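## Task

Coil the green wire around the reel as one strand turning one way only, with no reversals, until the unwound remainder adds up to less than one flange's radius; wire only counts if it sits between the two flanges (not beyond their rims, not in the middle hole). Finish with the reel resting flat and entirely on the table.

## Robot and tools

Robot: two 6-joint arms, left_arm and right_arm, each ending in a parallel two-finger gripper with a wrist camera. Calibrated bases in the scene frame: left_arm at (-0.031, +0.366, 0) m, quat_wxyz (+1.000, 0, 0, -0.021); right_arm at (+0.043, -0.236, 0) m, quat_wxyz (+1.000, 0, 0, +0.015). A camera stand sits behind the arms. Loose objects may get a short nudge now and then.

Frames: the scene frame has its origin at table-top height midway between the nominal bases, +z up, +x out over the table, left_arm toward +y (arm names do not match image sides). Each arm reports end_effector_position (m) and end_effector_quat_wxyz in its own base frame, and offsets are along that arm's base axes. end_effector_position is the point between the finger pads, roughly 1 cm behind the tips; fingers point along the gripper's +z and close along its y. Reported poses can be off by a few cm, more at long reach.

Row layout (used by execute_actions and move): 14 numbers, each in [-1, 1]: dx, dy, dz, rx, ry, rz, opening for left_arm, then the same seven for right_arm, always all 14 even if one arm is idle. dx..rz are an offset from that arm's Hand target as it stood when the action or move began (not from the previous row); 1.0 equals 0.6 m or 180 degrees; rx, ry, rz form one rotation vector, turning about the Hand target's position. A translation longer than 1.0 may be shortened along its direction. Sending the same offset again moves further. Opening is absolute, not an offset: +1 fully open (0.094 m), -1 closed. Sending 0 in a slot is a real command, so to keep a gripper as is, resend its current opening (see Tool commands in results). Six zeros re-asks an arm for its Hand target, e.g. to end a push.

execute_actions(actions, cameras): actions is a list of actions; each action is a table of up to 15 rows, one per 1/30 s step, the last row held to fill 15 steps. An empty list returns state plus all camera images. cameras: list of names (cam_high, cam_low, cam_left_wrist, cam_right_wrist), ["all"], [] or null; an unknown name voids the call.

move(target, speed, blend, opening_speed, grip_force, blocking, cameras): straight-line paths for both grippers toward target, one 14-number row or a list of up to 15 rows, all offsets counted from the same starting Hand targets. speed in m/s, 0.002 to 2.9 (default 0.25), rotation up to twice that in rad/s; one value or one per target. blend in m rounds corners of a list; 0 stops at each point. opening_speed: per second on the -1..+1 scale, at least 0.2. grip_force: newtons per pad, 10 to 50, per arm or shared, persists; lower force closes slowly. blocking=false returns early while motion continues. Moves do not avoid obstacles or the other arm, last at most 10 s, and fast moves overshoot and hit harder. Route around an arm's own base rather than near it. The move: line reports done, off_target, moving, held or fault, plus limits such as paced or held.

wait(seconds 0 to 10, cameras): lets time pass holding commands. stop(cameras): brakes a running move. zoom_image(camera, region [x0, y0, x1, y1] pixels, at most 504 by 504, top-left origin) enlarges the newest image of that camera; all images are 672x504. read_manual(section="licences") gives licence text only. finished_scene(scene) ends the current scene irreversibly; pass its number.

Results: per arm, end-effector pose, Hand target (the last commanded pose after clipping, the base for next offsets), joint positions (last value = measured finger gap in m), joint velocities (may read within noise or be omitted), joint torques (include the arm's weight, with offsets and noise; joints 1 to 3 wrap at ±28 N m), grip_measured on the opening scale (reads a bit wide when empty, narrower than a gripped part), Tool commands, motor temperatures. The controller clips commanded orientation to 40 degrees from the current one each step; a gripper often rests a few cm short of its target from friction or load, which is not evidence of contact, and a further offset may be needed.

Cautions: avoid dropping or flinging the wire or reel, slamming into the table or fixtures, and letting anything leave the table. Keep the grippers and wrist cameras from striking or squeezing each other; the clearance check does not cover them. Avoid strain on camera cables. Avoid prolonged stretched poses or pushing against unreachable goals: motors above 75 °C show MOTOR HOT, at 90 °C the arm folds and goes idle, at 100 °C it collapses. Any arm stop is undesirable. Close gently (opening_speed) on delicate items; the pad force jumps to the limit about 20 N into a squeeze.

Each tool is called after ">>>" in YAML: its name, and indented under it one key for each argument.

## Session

>>> execute_actions:
  actions: []

>>> zoom_image:
  camera: "cam_high"
  region: [160, 140, 500, 340]

>>> zoom_image:
  camera: "cam_low"
  region: [340, 200, 520, 330]

Scene clock: 0.00 s.
left_arm: end_effector_position=(+0.3840, +0.0251, +0.1417) grip_measured=+1.000 end_effector_quat_wxyz=(+0.680, -0.062, +0.730, +0.032) | right_arm: end_effector_position=(+0.3715, -0.0203, +0.1432) grip_measured=+1.000 end_effector_quat_wxyz=(+0.685, +0.093, +0.722, -0.035)
Joint positions: left_arm=[0.002 1.556 0.238 1.242 -0.13 -0.048 0.094] | right_arm=[0.056 1.528 0.194 1.273 0.234 0.092 0.094]
Joint velocities: within noise
Joint torques (N m): no reading
Motor temperatures (°C): left_arm=[27 27 29 24 23 24 24] | right_arm=[22 28 24 26 22 24 22]
Heat: left arm: 29 °C; right arm: 28 °C.
Hand target: left_arm +0.3855, +0.0252, +0.1483; +0.687, -0.063, +0.724, +0.031 | right_arm +0.3722, -0.0203, +0.1444; +0.685, +0.093, +0.721, -0.035
Tool commands: left_gripper/opening=+1.0 right_gripper/opening=+1.0

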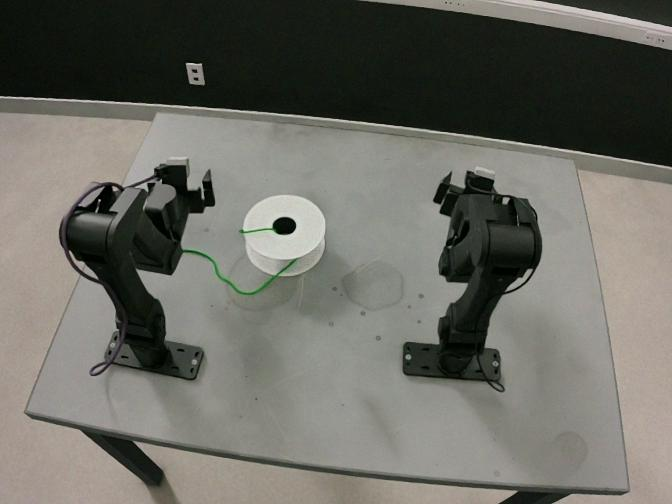

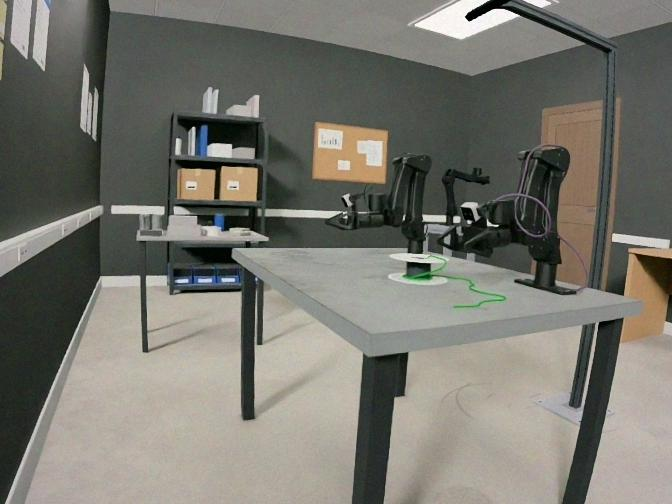

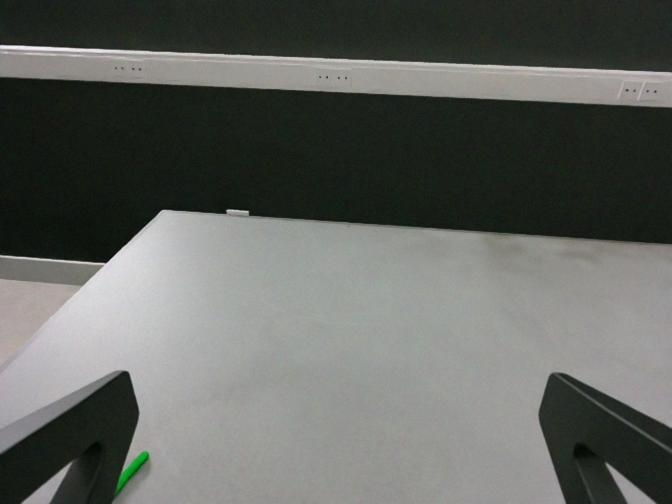

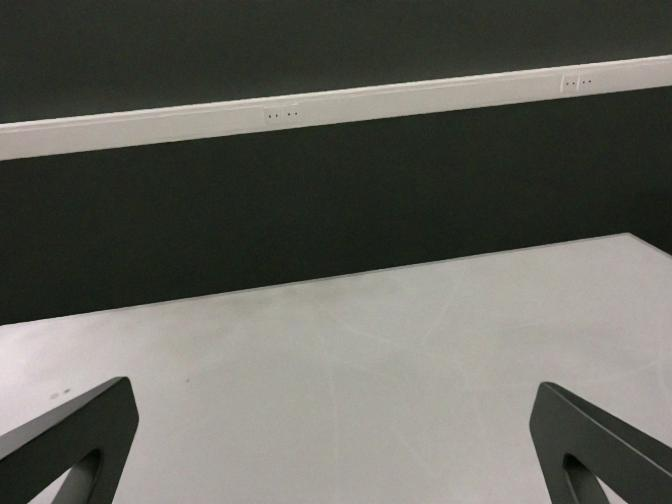

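Scaled by 1.482 from the camera's 672x504 image, which has a finer 960x720 frame.

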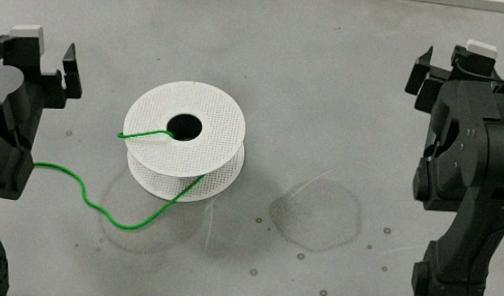

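Scaled by 2.800 from the camera's 672x504 image, which has a finer 960x720 frame.

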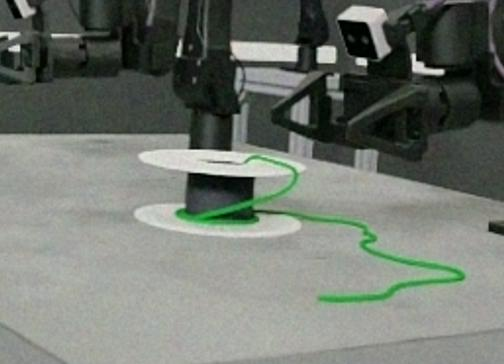

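>>> move:
  target:
    - [0,0,0,0,0,0,1,0,0,0.226,0.0246,0.482,0.0655,-0.95]
    - [0,0,0,0,0,0,1,-0.204,0.584,0.226,0.0246,0.482,0.0655,-0.95]
  cameras: ["cam_right_wrist","cam_high"]

>>> zoom_image:
  camera: "cam_high"
  region: [160, 160, 360, 310]

Scene clock: 13.20 s.
left_arm: end_effector_position=(+0.3840, +0.0251, +0.1417) grip_measured=+1.000 end_effector_quat_wxyz=(+0.680, -0.062, +0.730, +0.032) | right_arm: end_effector_position=(+0.2480, +0.3291, +0.2781) grip_measured=-0.948 end_effector_quat_wxyz=(+0.118, -0.007, +0.982, +0.144)
Joint positions: left_arm=[0.002 1.556 0.238 1.242 -0.13 -0.048 0.094] | right_arm=[0.928 1.939 2.318 -1.575 0.013 0.911 0.002]
Joint torques (N m): left_arm=[0.01 -4.03 5.12 1.78 -0.01 0] | right_arm=[-0.59 -9.47 8.84 0.87 -0.11 0.07]
Heat: left arm: 30 °C; right arm: 28 °C.
Hand target: left_arm +0.3855, +0.0252, +0.1483; +0.687, -0.063, +0.724, +0.031 | right_arm +0.2497, +0.3301, +0.2802; +0.000, +0.000, +1.000, +0.000
Off the commanded pose: left_arm 0.007 m, 1 deg | right_arm 0.003 m, 22 deg.
joint sent to its limit (right arm) — joint 4 (wrist pitch), lower limit. The joint targets are off in orientation, not in position.
move: off_target (right_arm)
Images, in order (width x height): cam_high 672x504, cam_right_wrist 672x504.

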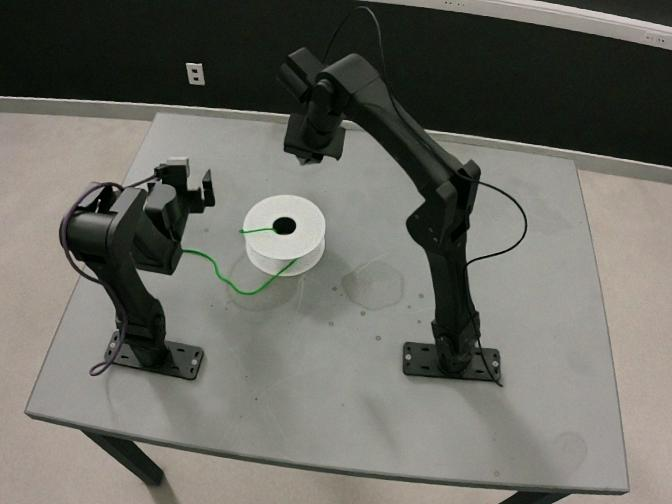

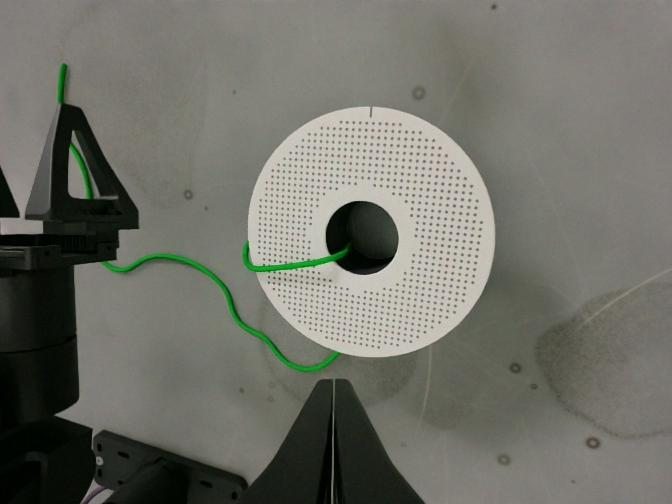

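Scaled by 2.520 from the camera's 672x504 image, which has a finer 960x720 frame.

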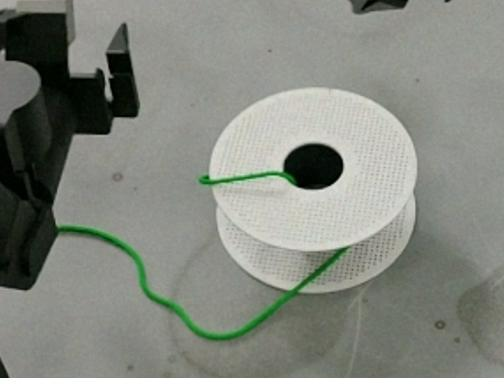

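>>> move:
  target: [0,0,0,0,0,0,1,0.011,0.07,-0.284,0,0,-0.306,-0.95]
  cameras: ["cam_right_wrist"]

Scene clock: 19.37 s.
left_arm: end_effector_position=(+0.3840, +0.0251, +0.1417) grip_measured=+1.000 end_effector_quat_wxyz=(+0.680, -0.062, +0.730, +0.032) | right_arm: end_effector_position=(+0.2574, +0.3708, +0.1128) grip_measured=-0.948 end_effector_quat_wxyz=(+0.005, +0.459, +0.889, +0.007)
Joint positions: left_arm=[0.002 1.556 0.238 1.242 -0.13 -0.048 0.094] | right_arm=[0.965 2.327 2.297 -1.526 0.008 1.918 0.002]
Joint torques (N m): left_arm=[0.02 -4.04 5.11 1.77 -0.02 0.01] | right_arm=[-0.06 -12.52 9.29 0.06 -0.09 0.09]
Heat: left arm: 30 °C; right arm: 29 °C.
Hand target: left_arm +0.3855, +0.0252, +0.1483; +0.687, -0.063, +0.724, +0.031 | right_arm +0.2563, +0.3721, +0.1098; +0.000, +0.462, +0.887, +0.000
Off the commanded pose: left_arm 0.007 m, 1 deg | right_arm 0.003 m, 1 deg.
move: done
Images, in order (width x height): cam_right_wrist 672x504.

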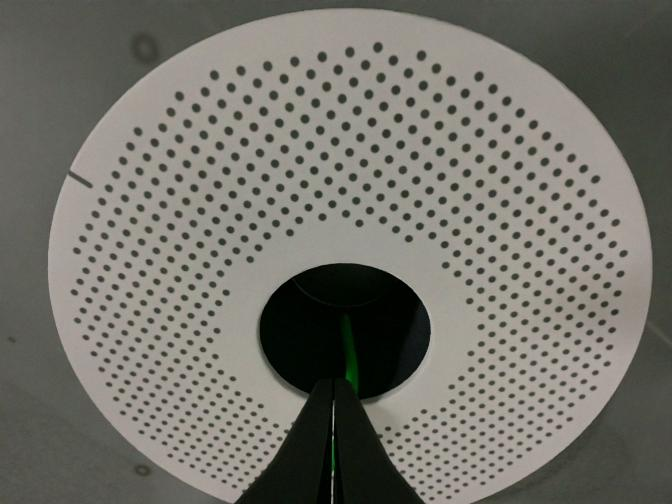

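>>> move:
  target:
    - [0,0,0,0,0,0,1,-0.01,0.0075,0,0,0,0.194,-0.95]
    - [0,0,0,0,0,0,1,-0.01,0.0075,-0.06,0,0,0.194,-0.95]
  speed: 0.15
  cameras: ["cam_right_wrist"]

Scene clock: 24.37 s.
left_arm: end_effector_position=(+0.3840, +0.0251, +0.1417) grip_measured=+1.000 end_effector_quat_wxyz=(+0.680, -0.062, +0.730, +0.032) | right_arm: end_effector_position=(+0.2539, +0.3745, +0.0750) grip_measured=-0.948 end_effector_quat_wxyz=(+0.003, +0.182, +0.983, -0.002)
Joint positions: left_arm=[0.002 1.556 0.238 1.242 -0.13 -0.048 0.094] | right_arm=[0.976 2.327 2.146 -1.391 0.007 1.341 0.002]
Joint torques (N m): left_arm=[0.03 -4.04 5.11 1.78 -0.02 0] | right_arm=[0.49 -14.57 6.31 0.28 -0.08 -0.06]
Heat: left arm: 30 °C; right arm: 30 °C.
Hand target: left_arm +0.3855, +0.0252, +0.1483; +0.687, -0.063, +0.724, +0.031 | right_arm +0.2503, +0.3766, +0.0738; +0.000, +0.175, +0.985, +0.000
Off the commanded pose: left_arm 0.007 m, 1 deg | right_arm 0.004 m, 1 deg.
move: done
Images, in order (width x height): cam_right_wrist 672x504.

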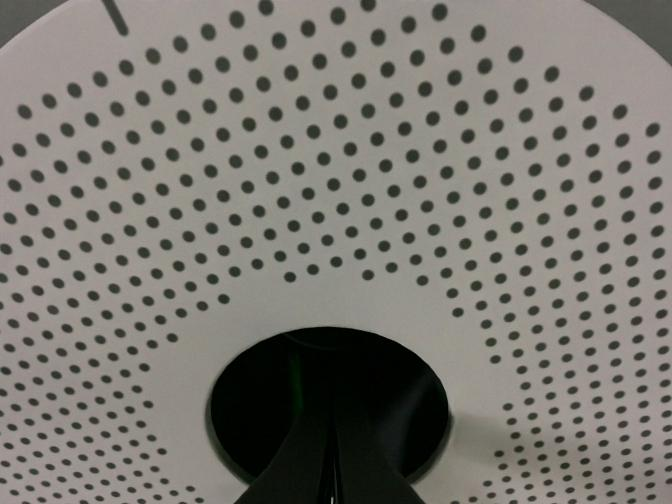

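>>> move:
  target: [0,0,0,0,0,0,1,0,0,-0.055,0,0,0,-0.95]
  speed: 0.1
  cameras: ["cam_right_wrist"]

>>> move:
  target: [0,0,0,0,0,0,1,0,0,0,0,0,0,0.4]
  opening_speed: 0.5
  grip_force: [30,20]
  cameras: ["cam_right_wrist"]

Scene clock: 26.43 s.
left_arm: end_effector_position=(+0.3840, +0.0251, +0.1417) grip_measured=+1.000 end_effector_quat_wxyz=(+0.680, -0.062, +0.730, +0.032) | right_arm: end_effector_position=(+0.2539, +0.3753, +0.0437) grip_measured=-0.948 end_effector_quat_wxyz=(+0.003, +0.182, +0.983, +0.000)
Joint positions: left_arm=[0.002 1.556 0.238 1.242 -0.13 -0.048 0.094] | right_arm=[0.976 2.327 2.022 -1.263 0.005 1.341 0.002]
Joint torques (N m): left_arm=[0.02 -4.04 5.11 1.78 -0.02 0] | right_arm=[0.51 -14.53 6.13 0.31 -0.07 -0.1]
Heat: left arm: 30 °C; right arm: 30 °C.
Hand target: left_arm +0.3855, +0.0252, +0.1483; +0.687, -0.063, +0.724, +0.031 | right_arm +0.2504, +0.3766, +0.0408; +0.000, +0.175, +0.985, +0.000
Off the commanded pose: left_arm 0.007 m, 1 deg | right_arm 0.005 m, 1 deg.
move: done
Images, in order (width x height): cam_right_wrist 672x504.

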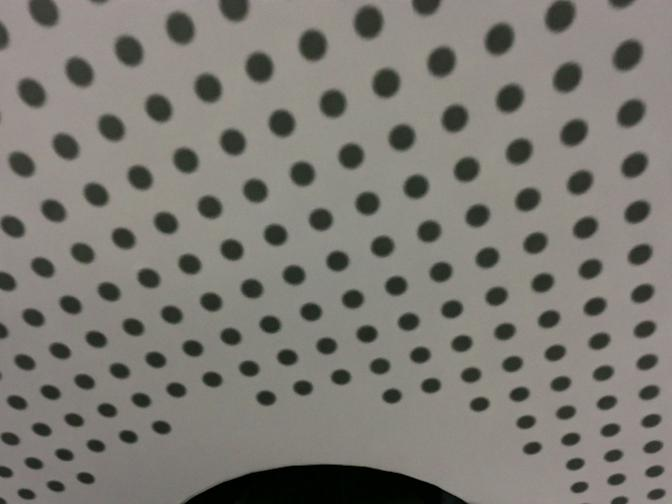

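Scene clock: 29.33 s.
left_arm: end_effector_position=(+0.3840, +0.0251, +0.1417) grip_measured=+1.000 end_effector_quat_wxyz=(+0.680, -0.062, +0.730, +0.032) | right_arm: end_effector_position=(+0.2552, +0.3765, +0.0600) grip_measured=-0.218 end_effector_quat_wxyz=(+0.011, +0.173, +0.985, +0.015)
Joint positions: left_arm=[0.002 1.556 0.238 1.242 -0.13 -0.048 0.094] | right_arm=[0.976 2.289 2.022 -1.267 0.007 1.323 0.037]
Joint torques (N m): left_arm=[0.02 -4.03 5.11 1.78 -0.01 0] | right_arm=[0.62 -11.44 5.87 0.45 -0.05 0.11]
Heat: left arm: 30 °C; right arm: 31 °C.
Hand target: left_arm +0.3855, +0.0252, +0.1483; +0.687, -0.063, +0.724, +0.031 | right_arm +0.2504, +0.3766, +0.0407; +0.000, +0.175, +0.985, +0.000
Off the commanded pose: left_arm 0.007 m, 1 deg | right_arm 0.020 m, 2 deg.
grip_force (N): 30, 20
move: off_target (right_arm)
Images, in order (width x height): cam_right_wrist 672x504.

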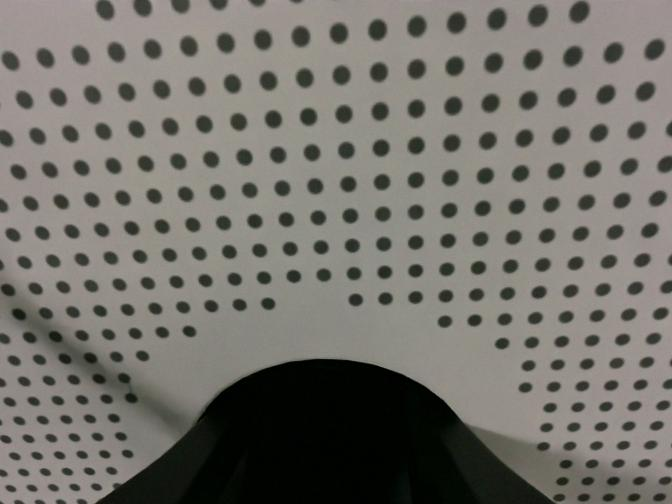

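>>> move:
  target: [0,0,0.12,0,0,0,1,0.0,-0.14,0,0,0,0,0.4]
  speed: 0.06
  cameras: ["cam_high","cam_low"]

>>> zoom_image:
  camera: "cam_high"
  region: [160, 160, 400, 320]

Scene clock: 32.43 s.
left_arm: end_effector_position=(+0.3829, +0.0251, +0.2020) grip_measured=+1.000 end_effector_quat_wxyz=(+0.671, -0.062, +0.738, +0.033) | right_arm: end_effector_position=(+0.2537, +0.3050, +0.0595) grip_measured=-0.214 end_effector_quat_wxyz=(+0.014, +0.175, +0.984, +0.023)
Joint positions: left_arm=[0.002 1.198 0.378 0.722 -0.13 -0.048 0.094] | right_arm=[0.875 2.024 1.6 -1.093 0.002 1.228 0.037]
Joint torques (N m): left_arm=[0.03 -3.82 9.03 1.69 -0.01 0] | right_arm=[-1.4 -10.17 3.69 0.44 -0.07 -0.17]
Heat: left arm: 30 °C; right arm: 31 °C.
Hand target: left_arm +0.3855, +0.0252, +0.2202; +0.687, -0.063, +0.724, +0.031 | right_arm +0.2503, +0.2927, +0.0408; +0.000, +0.175, +0.985, +0.000
Off the commanded pose: left_arm 0.019 m, 2 deg | right_arm 0.023 m, 3 deg.
grip_force (N): 30, 20
move: off_target (left_arm, right_arm)
Images, in order (width x height): cam_high 672x504, cam_low 672x504.

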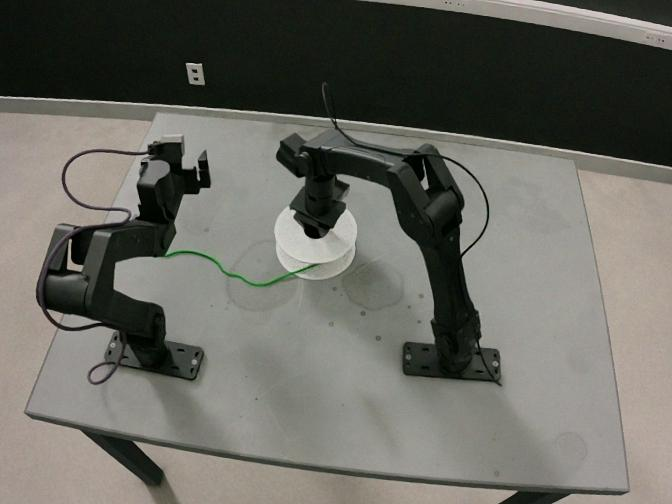

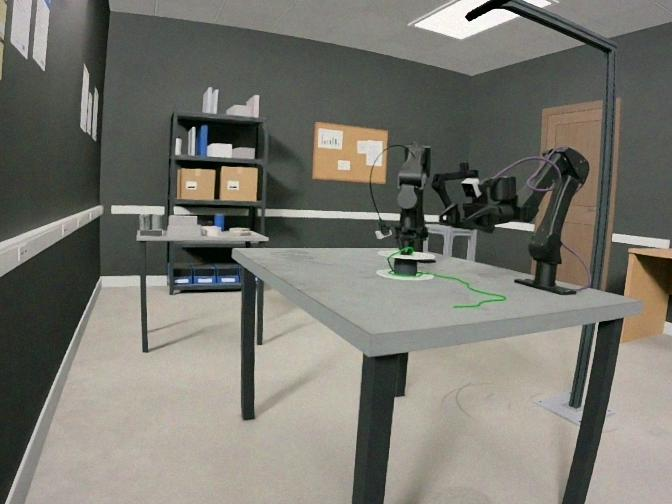

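Scaled by 2.100 from the camera's 672x504 image, which has a finer 960x720 frame.

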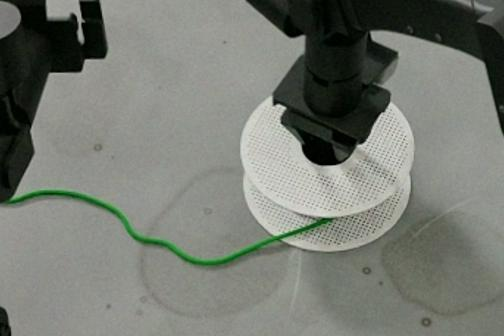

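>>> move:
  target:
    - [-0.05,-0.1,0,-0.3135,0.393,0.274,0.2,0,0,0,0,0,0,0.4]
    - [-0.174,-0.294,-0.167,-0.3135,0.393,0.274,-0.4,0,0,0,0,0,0,0.4]
  blend: [0.03,0]
  cameras: ["cam_left_wrist","cam_low"]

>>> zoom_image:
  camera: "cam_low"
  region: [350, 210, 520, 320]

Scene clock: 39.83 s.
left_arm: end_effector_position=(+0.2877, -0.1178, +0.1288) grip_measured=+0.202 end_effector_quat_wxyz=(-0.039, -0.565, +0.823, +0.043) | right_arm: end_effector_position=(+0.2537, +0.3050, +0.0595) grip_measured=-0.214 end_effector_quat_wxyz=(+0.014, +0.175, +0.984, +0.023)
Joint positions: left_arm=[-0.382 1.83 1.605 -1.461 0.016 -1.583 0.056] | right_arm=[0.875 2.024 1.6 -1.093 0.002 1.228 0.037]
Joint torques (N m): left_arm=[0.49 -6.98 7.04 -0.11 -0.11 0.05] | right_arm=[-1.37 -10.21 3.74 0.42 -0.04 -0.19]
Heat: left arm: 31 °C; right arm: 31 °C.
Hand target: left_arm +0.2920, -0.1156, +0.1335; -0.030, -0.565, +0.824, +0.039 (not the last commanded pose) | right_arm +0.2503, +0.2927, +0.0408; +0.000, +0.175, +0.985, +0.000
Tool commands: left_gripper/opening=+0.2 right_gripper/opening=+0.4
Off the commanded pose: left_arm 0.035 m, 7 deg | right_arm 0.023 m, 3 deg.
grip_force (N): 30, 20
move: held (left_arm; a check stopped the path), off_target (right_arm); path passed 1 of 2 targets; target 2's new opening was not sent; limits=held
pose unreachable (left arm): on one or more control steps of this call, first in action 0 (counted from 0), this arm could not follow its commanded pose, so it was not sent that pose on those steps. It may still have moved: this result reports where it is.
cause: moving toward the commanded pose would bring a part of the arm too close to another arm (this arm's wrist (the part past joint 4) and the right arm's wrist (the part past joint 4), 22 mm apart when this arm was first held).
Images, in order (width x height): cam_low 672x504, cam_left_wrist 672x504.

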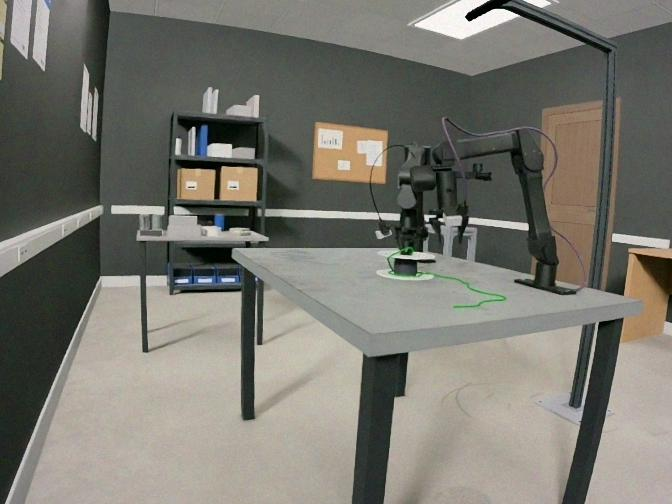

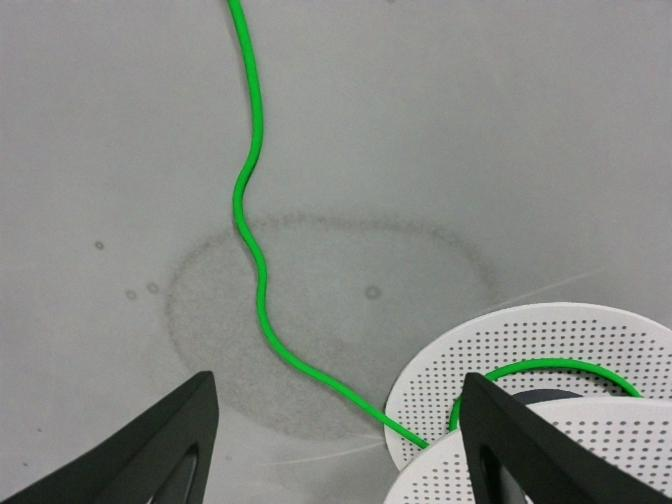

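Scaled by 2.965 from the camera's 672x504 image, which has a finer 960x720 frame.

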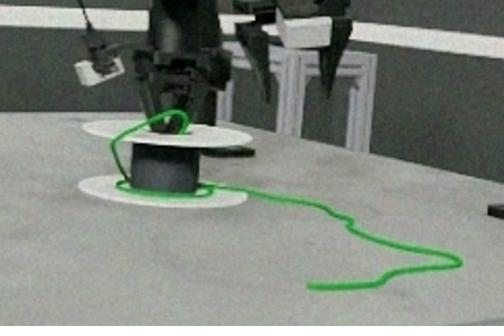

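>>> move:
  target:
    - [0,0,0,-0.1183,-0.0242,0.0384,-0.4,0,0,0,0,0,0,0.4]
    - [-0.116,-0.099,-0.1,-0.1183,-0.0242,0.0384,-0.4,0,0,0,0,0,0,0.4]
  speed: 0.15
  cameras: ["cam_left_wrist"]

Scene clock: 47.50 s.
left_arm: end_effector_position=(+0.2222, -0.1742, +0.0690) grip_measured=-0.398 end_effector_quat_wxyz=(-0.113, -0.600, +0.782, -0.128) | right_arm: end_effector_position=(+0.2537, +0.3050, +0.0595) grip_measured=-0.214 end_effector_quat_wxyz=(+0.014, +0.175, +0.984, +0.023)
Joint positions: left_arm=[-0.469 1.504 0.968 -0.895 0.315 -1.8 0.028] | right_arm=[0.875 2.024 1.6 -1.093 0.002 1.228 0.037]
Joint torques (N m): left_arm=[-0.64 -6.17 5.26 0.43 0.11 -0.07] | right_arm=[-1.39 -10.17 3.67 0.41 -0.05 -0.15]
Heat: left arm: 30 °C; right arm: 31 °C.
Hand target: left_arm +0.2223, -0.1751, +0.0734; -0.105, -0.599, +0.782, -0.137 | right_arm +0.2503, +0.2927, +0.0408; +0.000, +0.175, +0.985, +0.000
Off the commanded pose: left_arm 0.005 m, 1 deg | right_arm 0.023 m, 3 deg.
grip_force (N): 30, 20
move: off_target (right_arm)
Images, in order (width x height): cam_left_wrist 672x504.

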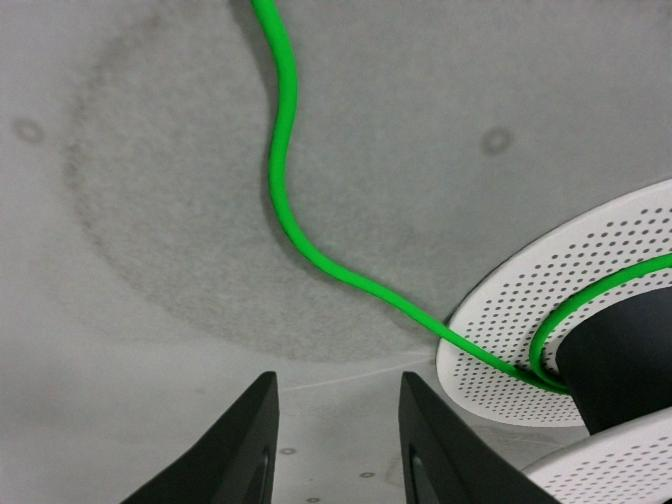

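>>> move:
  target:
    - [-0.018,-0.008,-0.05,0,0,0,-0.3,0,0,0,0,0,0,0.4]
    - [-0.018,-0.008,-0.095,0,0,0,-0.3,0,0,0,0,0,0,0.4]
  speed: 0.1
  cameras: ["cam_left_wrist"]

Scene clock: 50.70 s.
left_arm: end_effector_position=(+0.2124, -0.1794, +0.0190) grip_measured=-0.302 end_effector_quat_wxyz=(-0.107, -0.598, +0.782, -0.140) | right_arm: end_effector_position=(+0.2537, +0.3050, +0.0595) grip_measured=-0.214 end_effector_quat_wxyz=(+0.014, +0.175, +0.984, +0.023)
Joint positions: left_arm=[-0.507 1.537 0.777 -0.633 0.308 -1.84 0.033] | right_arm=[0.875 2.024 1.6 -1.093 0.002 1.228 0.037]
Joint torques (N m): left_arm=[-0.64 -3.82 5.15 0.51 0.09 -0.08] | right_arm=[-1.28 -10.17 3.66 0.43 -0.07 -0.19]
Heat: left arm: 30 °C; right arm: 32 °C.
Hand target: left_arm +0.2116, -0.1799, +0.0166; -0.105, -0.599, +0.782, -0.138 | right_arm +0.2503, +0.2927, +0.0408; +0.000, +0.175, +0.985, +0.000
Off the commanded pose: left_arm 0.003 m, 0 deg | right_arm 0.023 m, 3 deg.
grip_force (N): 30, 20
move: off_target (right_arm)
Images, in order (width x height): cam_left_wrist 672x504.

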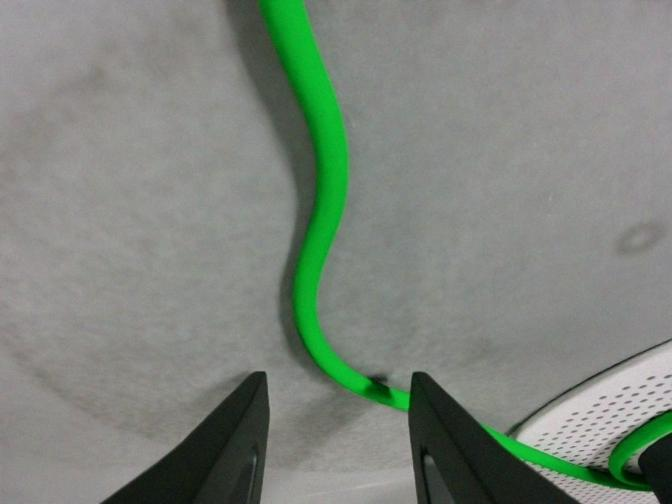

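>>> move:
  target:
    - [-0.004,0.033,0,0,0,0,-0.3,0,0,0,0,0,0,0.4]
    - [-0.004,0.033,-0.01,0,0,0,-0.3,0,0,0,0,0,0,0.4]
  speed: 0.1

>>> move:
  target: [0,0,0,0,0,0,-0.78,0,0,0,0,0,0,0.4]
  cameras: ["cam_left_wrist"]

Scene clock: 53.53 s.
left_arm: end_effector_position=(+0.2113, -0.1665, +0.0148) grip_measured=-0.302 end_effector_quat_wxyz=(-0.112, -0.598, +0.781, -0.143) | right_arm: end_effector_position=(+0.2537, +0.3050, +0.0595) grip_measured=-0.214 end_effector_quat_wxyz=(+0.014, +0.175, +0.984, +0.023)
Joint positions: left_arm=[-0.453 1.524 0.743 -0.627 0.328 -1.787 0.033] | right_arm=[0.875 2.024 1.6 -1.093 0.002 1.228 0.037]
Joint torques (N m): left_arm=[0.61 -4.45 3.66 0.47 0 0.11] | right_arm=[-1.42 -10.26 3.69 0.42 -0.04 -0.18]
Heat: left arm: 30 °C; right arm: 32 °C.
Hand target: left_arm +0.2091, -0.1601, +0.0105; -0.105, -0.599, +0.782, -0.137 | right_arm +0.2503, +0.2927, +0.0408; +0.000, +0.175, +0.985, +0.000
Off the commanded pose: left_arm 0.008 m, 1 deg | right_arm 0.023 m, 3 deg.
grip_force (N): 30, 20
move: off_target (right_arm)

Scene clock: 55.00 s.
left_arm: end_effector_position=(+0.2077, -0.1661, +0.0141) grip_measured=-0.778 end_effector_quat_wxyz=(-0.118, -0.598, +0.781, -0.139) | right_arm: end_effector_position=(+0.2537, +0.3050, +0.0595) grip_measured=-0.214 end_effector_quat_wxyz=(+0.014, +0.175, +0.984, +0.023)
Joint positions: left_arm=[-0.453 1.524 0.741 -0.637 0.336 -1.785 0.01] | right_arm=[0.875 2.024 1.6 -1.093 0.002 1.228 0.037]
Joint torques (N m): left_arm=[0.64 -4.42 3.86 0.55 -0.07 0.09] | right_arm=[-1.33 -10.17 3.73 0.41 -0.05 -0.19]
Heat: left arm: 30 °C; right arm: 32 °C.
Hand target: left_arm +0.2091, -0.1602, +0.0105; -0.105, -0.599, +0.782, -0.137 | right_arm +0.2503, +0.2927, +0.0408; +0.000, +0.175, +0.985, +0.000
Off the commanded pose: left_arm 0.007 m, 1 deg | right_arm 0.023 m, 3 deg.
grip_force (N): 30, 20
move: off_target (right_arm)
Images, in order (width x height): cam_left_wrist 672x504.

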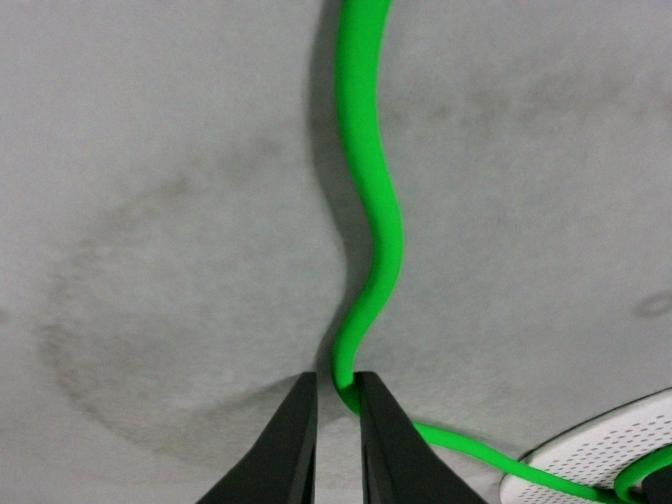

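>>> move:
  target: [0,0,0,0,0,0,-0.78,0,-0.005,0,0,0,0.5,0.4]
  speed: 0.2
  cameras: ["cam_left_wrist","cam_high"]

>>> zoom_image:
  camera: "cam_high"
  region: [160, 160, 400, 320]

>>> move:
  target: [0,0,0,0,0,0,-0.78,0,-0.005,0,0,0,0.5,0.4]
  speed: 0.2
  cameras: ["cam_left_wrist","cam_low","cam_high"]

>>> zoom_image:
  camera: "cam_high"
  region: [160, 160, 400, 320]

>>> zoom_image:
  camera: "cam_low"
  region: [350, 210, 520, 320]

Scene clock: 61.63 s.
left_arm: end_effector_position=(+0.2079, -0.1662, +0.0139) grip_measured=-0.778 end_effector_quat_wxyz=(-0.117, -0.597, +0.781, -0.140) | right_arm: end_effector_position=(+0.2583, +0.3024, +0.0610) grip_measured=-0.176 end_effector_quat_wxyz=(+0.033, -0.563, +0.826, +0.007)
Joint positions: left_arm=[-0.453 1.524 0.74 -0.634 0.336 -1.785 0.01] | right_arm=[0.862 2.014 1.59 -1.08 0.003 -0.335 0.039]
Joint torques (N m): left_arm=[0.65 -4.41 3.95 0.53 -0.08 0.08] | right_arm=[-0.81 -9.94 3.63 0.31 -0.08 -0.34]
Heat: left arm: 30 °C; right arm: 32 °C.
Hand target: left_arm +0.2091, -0.1602, +0.0105; -0.105, -0.599, +0.782, -0.137 | right_arm +0.2504, +0.2896, +0.0408; +0.000, -0.573, +0.820, +0.000
Off the commanded pose: left_arm 0.007 m, 1 deg | right_arm 0.025 m, 4 deg.
grip_force (N): 30, 20
move: off_target (right_arm)
Images, in order (width x height): cam_high 672x504, cam_left_wrist 672x504.

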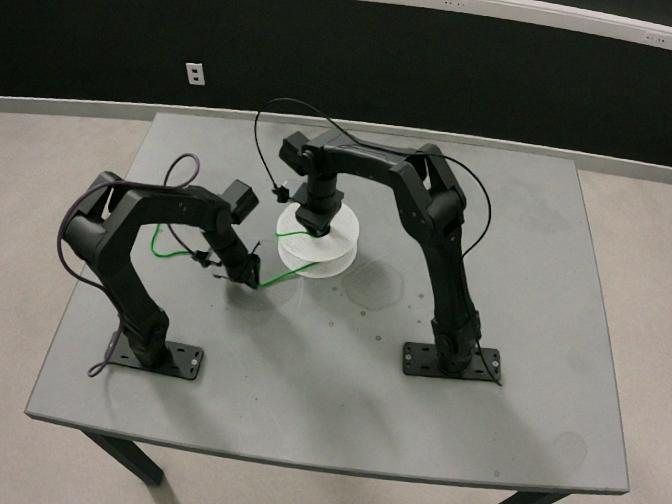

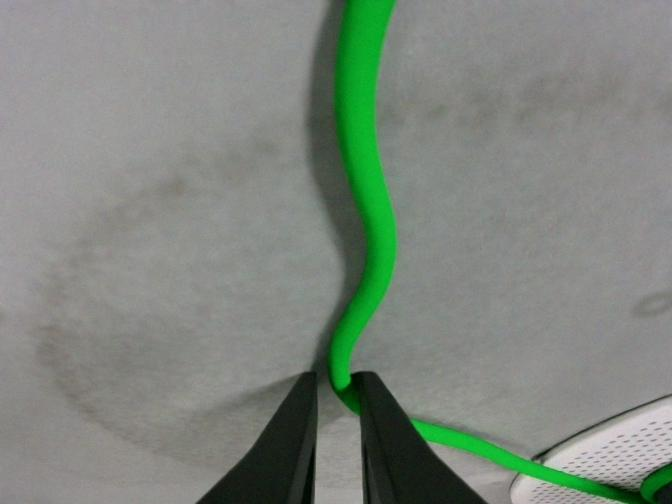

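Scaled by 2.100 from the camera's 672x504 image, which has a finer 960x720 frame.

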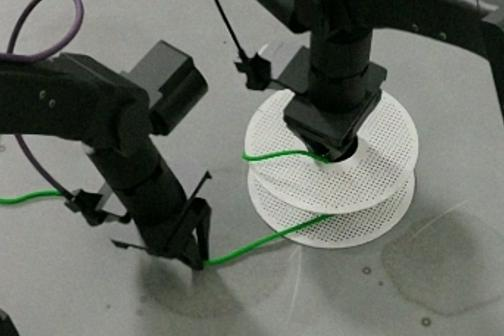

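Scene clock: 66.33 s.
left_arm: end_effector_position=(+0.2177, -0.1699, +0.0154) grip_measured=-0.778 end_effector_quat_wxyz=(-0.105, -0.594, +0.782, -0.158) | right_arm: end_effector_position=(+0.2552, +0.3081, +0.0616) grip_measured=-0.161 end_effector_quat_wxyz=(-0.044, +0.982, -0.185, +0.007)
Joint positions: left_arm=[-0.453 1.524 0.74 -0.591 0.33 -1.784 0.01] | right_arm=[0.862 2.007 1.58 -1.061 -0.031 -1.904 0.039]
Joint torques (N m): left_arm=[0.57 -4.44 4.03 0.16 -0.01 0.06] | right_arm=[-1.25 -9.96 3.66 0.2 0.25 -0.42]
Heat: left arm: 30 °C; right arm: 32 °C.
Hand target: left_arm +0.2090, -0.1601, +0.0105; -0.105, -0.599, +0.782, -0.137 | right_arm +0.2504, +0.2866, +0.0408; +0.000, +0.985, -0.175, +0.000
Off the commanded pose: left_arm 0.014 m, 2 deg | right_arm 0.030 m, 5 deg.
grip_force (N): 30, 20
move: off_target (left_arm, right_arm)
Images, in order (width x height): cam_high 672x504, cam_low 672x504, cam_left_wrist 672x504.

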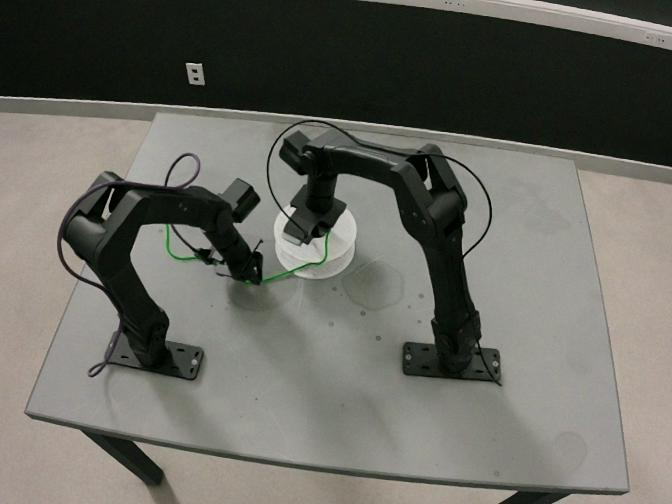

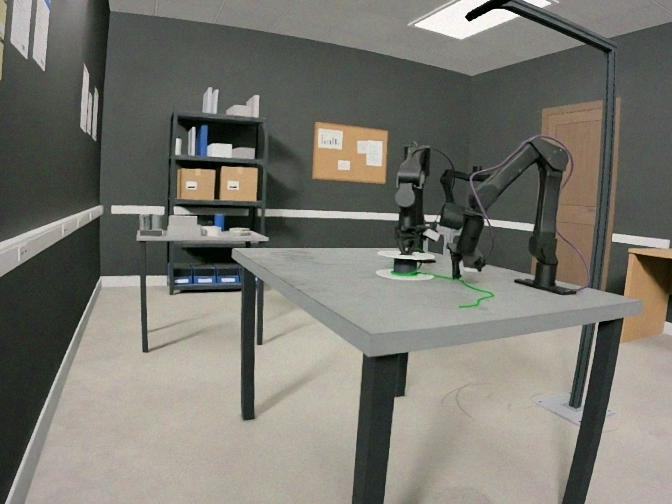

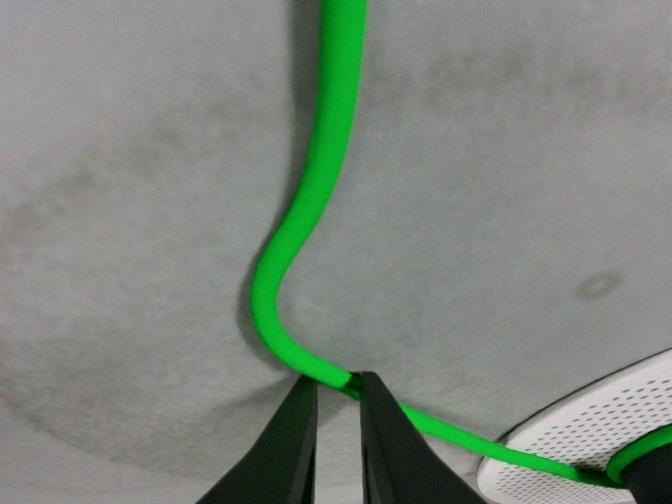

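Scaled by 2.100 from the camera's 672x504 image, which has a finer 960x720 frame.

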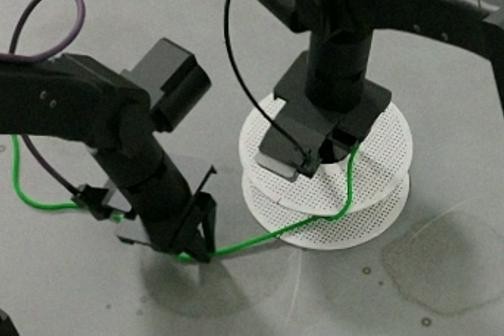

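Scaled by 2.965 from the camera's 672x504 image, which has a finer 960x720 frame.

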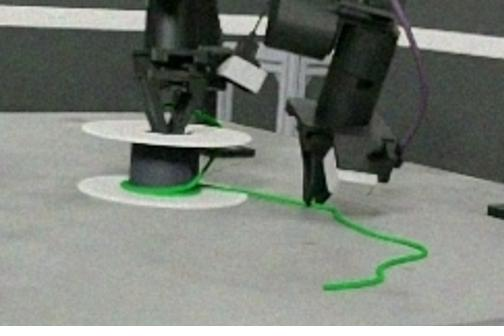

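>>> move:
  target:
    - [0,0,0,0,0,0,-0.78,0.008,0.0358,0.015,0,0,0,-0.95]
    - [0,0,0,0,0,0,-0.78,0.008,0.0358,0.12,0,0,0,-0.95]
    - [0,0,0,0,0,0,-0.78,0.008,0.0358,0.12,0,0,-0.5,-0.95]
    - [0,0,0,0,0,0,-0.78,0.008,0.0358,0.12,0,0,-1.0,-0.95]
  speed: 0.45
  cameras: ["all"]

Scene clock: 79.43 s.
left_arm: end_effector_position=(+0.2177, -0.1699, +0.0154) grip_measured=-0.778 end_effector_quat_wxyz=(-0.105, -0.594, +0.782, -0.158) | right_arm: end_effector_position=(+0.2555, +0.3071, +0.1100) grip_measured=-0.948 end_effector_quat_wxyz=(-0.003, +0.173, +0.985, +0.002)
Joint positions: left_arm=[-0.453 1.524 0.74 -0.591 0.33 -1.784 0.01] | right_arm=[0.871 2.074 1.876 -1.372 -0.008 1.22 0.002]
Joint torques (N m): left_arm=[0.58 -4.44 4.04 0.16 -0.01 0.07] | right_arm=[0.51 -11.88 8.79 0.07 0.05 0.08]
Heat: left arm: 30 °C; right arm: 32 °C.
Hand target: left_arm +0.2090, -0.1601, +0.0105; -0.105, -0.599, +0.782, -0.137 | right_arm +0.2552, +0.3081, +0.1127; +0.000, +0.175, +0.985, +0.000
Off the commanded pose: left_arm 0.014 m, 2 deg | right_arm 0.003 m, 1 deg.
grip_force (N): 30, 20
move: off_target (left_arm)

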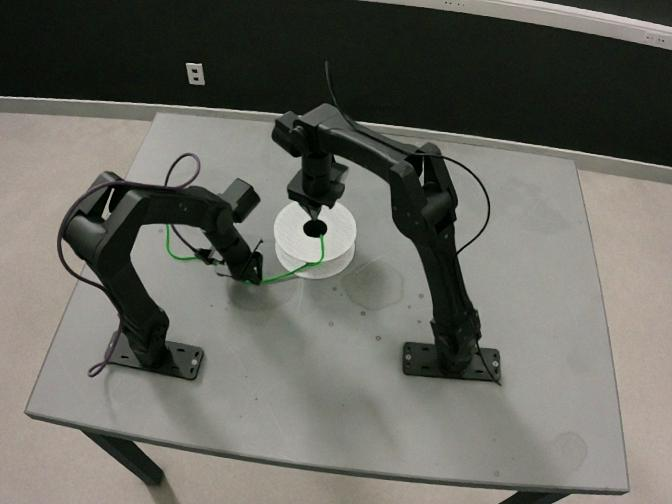

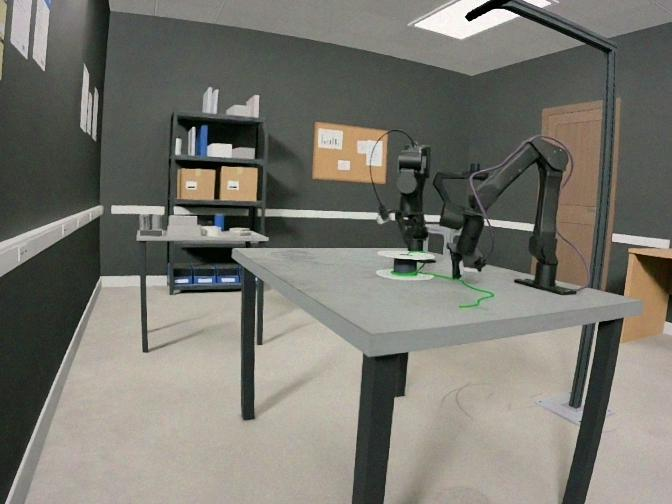

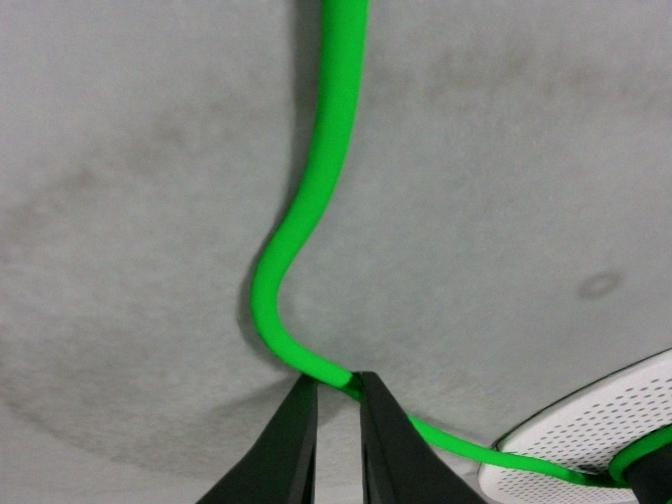

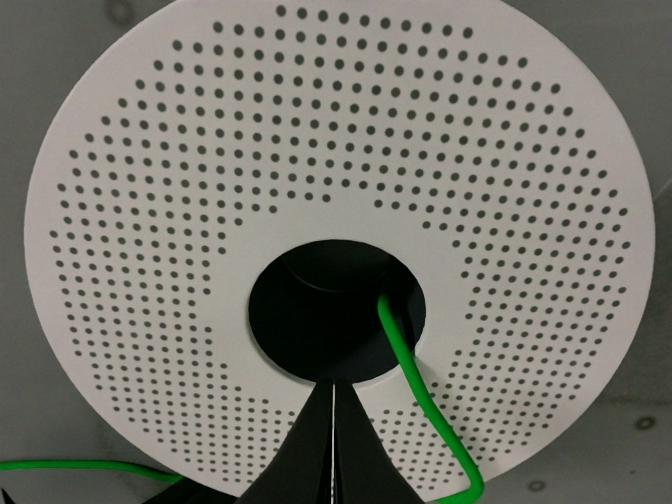

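>>> move:
  target:
    - [0,0,0,0,0,0,-0.78,0,0,-0.12,0,0,0,-0.95]
    - [0,0,0,0,0,0,-0.78,0,-0.005,-0.12,0,0,0,0.4]
  speed: 0.3
  opening_speed: 0.6

>>> move:
  target:
    - [0,0,0,0,0,0,-0.78,0,-0.008,0,0,0,0.5,0.4]
    - [0,0,0,0,0,0,-0.78,0,-0.016,0,0,0,1.0,0.4]
  speed: 0.2
  blend: 0.01
  cameras: ["all"]

Scene clock: 84.80 s.
left_arm: end_effector_position=(+0.2177, -0.1699, +0.0154) grip_measured=-0.778 end_effector_quat_wxyz=(-0.105, -0.594, +0.782, -0.158) | right_arm: end_effector_position=(+0.2560, +0.3082, +0.0584) grip_measured=-0.214 end_effector_quat_wxyz=(+0.005, +0.176, +0.984, +0.018)
Joint positions: left_arm=[-0.453 1.524 0.74 -0.591 0.33 -1.784 0.01] | right_arm=[0.871 2.056 1.644 -1.122 -0.01 1.225 0.037]
Joint torques (N m): left_arm=[0.58 -4.44 4.04 0.16 -0.01 0.07] | right_arm=[0.14 -9.26 5.96 0.43 0.07 -0.02]
Heat: left arm: 30 °C; right arm: 32 °C.
Hand target: left_arm +0.2090, -0.1601, +0.0105; -0.105, -0.599, +0.782, -0.137 | right_arm +0.2551, +0.3051, +0.0408; +0.000, +0.175, +0.985, +0.000
Off the commanded pose: left_arm 0.014 m, 2 deg | right_arm 0.018 m, 2 deg.
grip_force (N): 30, 20
move: off_target (left_arm, right_arm)

Scene clock: 93.43 s.
left_arm: end_effector_position=(+0.2220, -0.1712, +0.0159) grip_measured=-0.778 end_effector_quat_wxyz=(-0.099, -0.592, +0.782, -0.166) | right_arm: end_effector_position=(+0.2402, +0.3182, +0.0636) grip_measured=-0.157 end_effector_quat_wxyz=(-0.043, +0.980, -0.190, -0.041)
Joint positions: left_arm=[-0.453 1.524 0.738 -0.57 0.326 -1.784 0.01] | right_arm=[0.871 2.045 1.644 -1.134 -0.113 -1.885 0.04]
Joint torques (N m): left_arm=[0.55 -4.41 4.19 0.01 0.03 0.06] | right_arm=[-1.44 -10.19 3.44 0.53 1.01 -0.56]
Heat: left arm: 30 °C; right arm: 32 °C.
Hand target: left_arm +0.2091, -0.1601, +0.0104; -0.105, -0.599, +0.782, -0.137 | right_arm +0.2552, +0.2955, +0.0408; +0.000, +0.985, -0.175, +0.000
Off the commanded pose: left_arm 0.018 m, 3 deg | right_arm 0.036 m, 7 deg.
grip_force (N): 30, 20
move: off_target (left_arm, right_arm)

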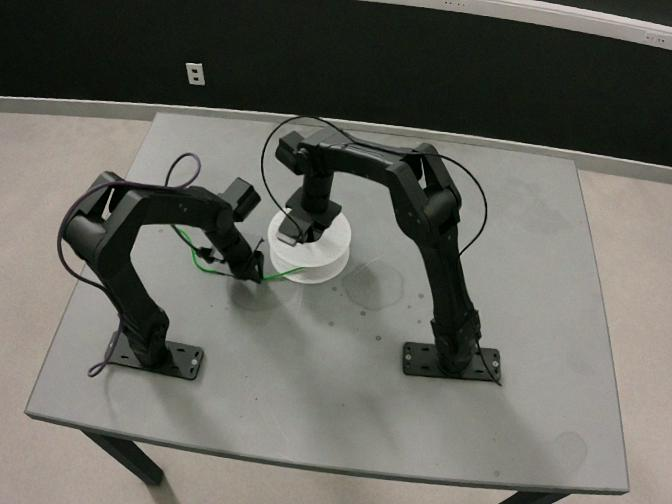

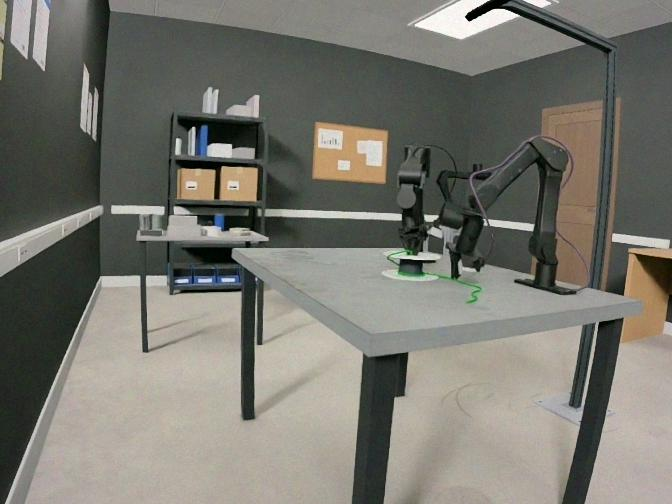

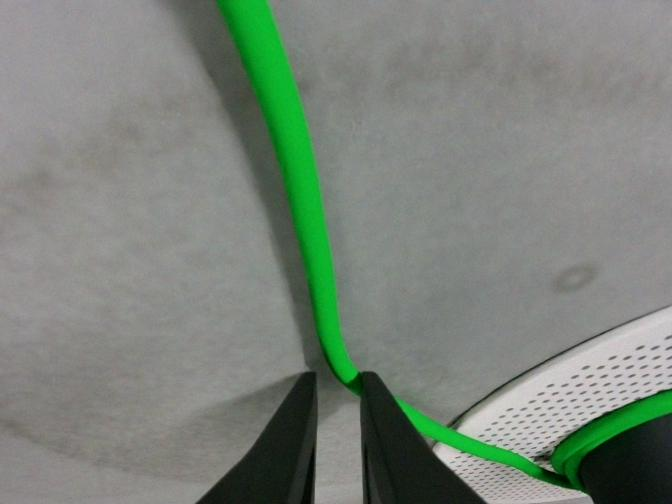

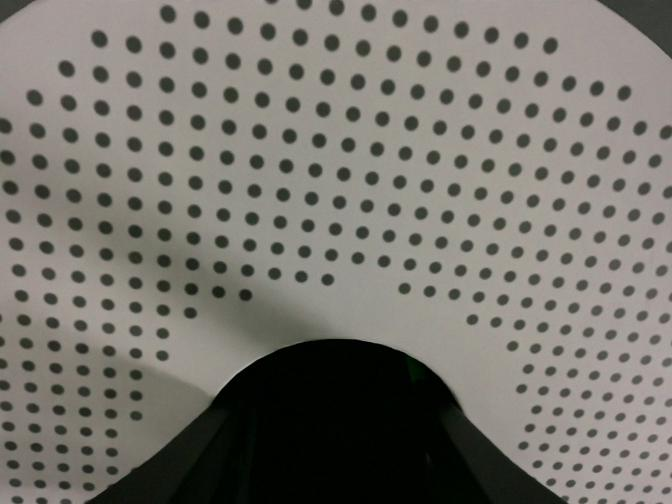

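>>> move:
  target: [0,0,0,0,0,0,-0.78,0.03,-0.025,0,0,0,0,0.4]
  speed: 0.1
  cameras: ["cam_left_wrist"]

Scene clock: 95.00 s.
left_arm: end_effector_position=(+0.2220, -0.1712, +0.0159) grip_measured=-0.778 end_effector_quat_wxyz=(-0.099, -0.592, +0.782, -0.166) | right_arm: end_effector_position=(+0.2535, +0.3055, +0.0636) grip_measured=-0.157 end_effector_quat_wxyz=(-0.042, +0.981, -0.185, -0.041)
Joint positions: left_arm=[-0.453 1.524 0.738 -0.57 0.326 -1.784 0.01] | right_arm=[0.824 2.045 1.644 -1.141 -0.114 -1.944 0.04]
Joint torques (N m): left_arm=[0.54 -4.42 4.19 0 0.03 0.06] | right_arm=[-2.59 -9.92 3.82 0.59 1.02 -0.56]
Heat: left arm: 30 °C; right arm: 32 °C.
Hand target: left_arm +0.2091, -0.1601, +0.0104; -0.105, -0.599, +0.782, -0.137 | right_arm +0.2731, +0.2805, +0.0408; +0.000, +0.985, -0.175, +0.000
Off the commanded pose: left_arm 0.018 m, 3 deg | right_arm 0.039 m, 7 deg.
grip_force (N): 30, 20
move: off_target (left_arm, right_arm)
Images, in order (width x height): cam_left_wrist 672x504.

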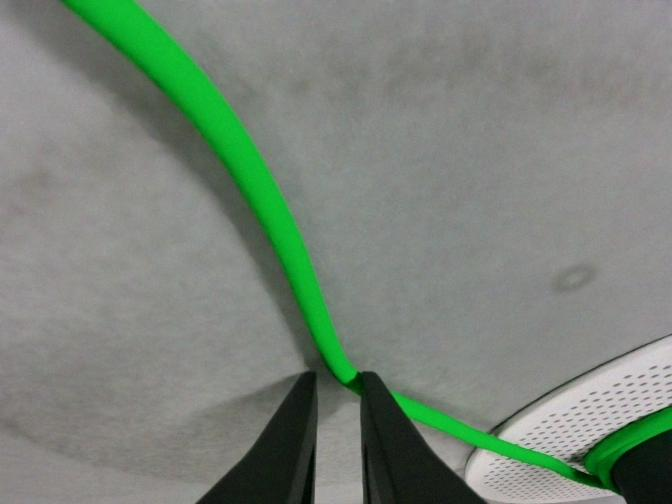

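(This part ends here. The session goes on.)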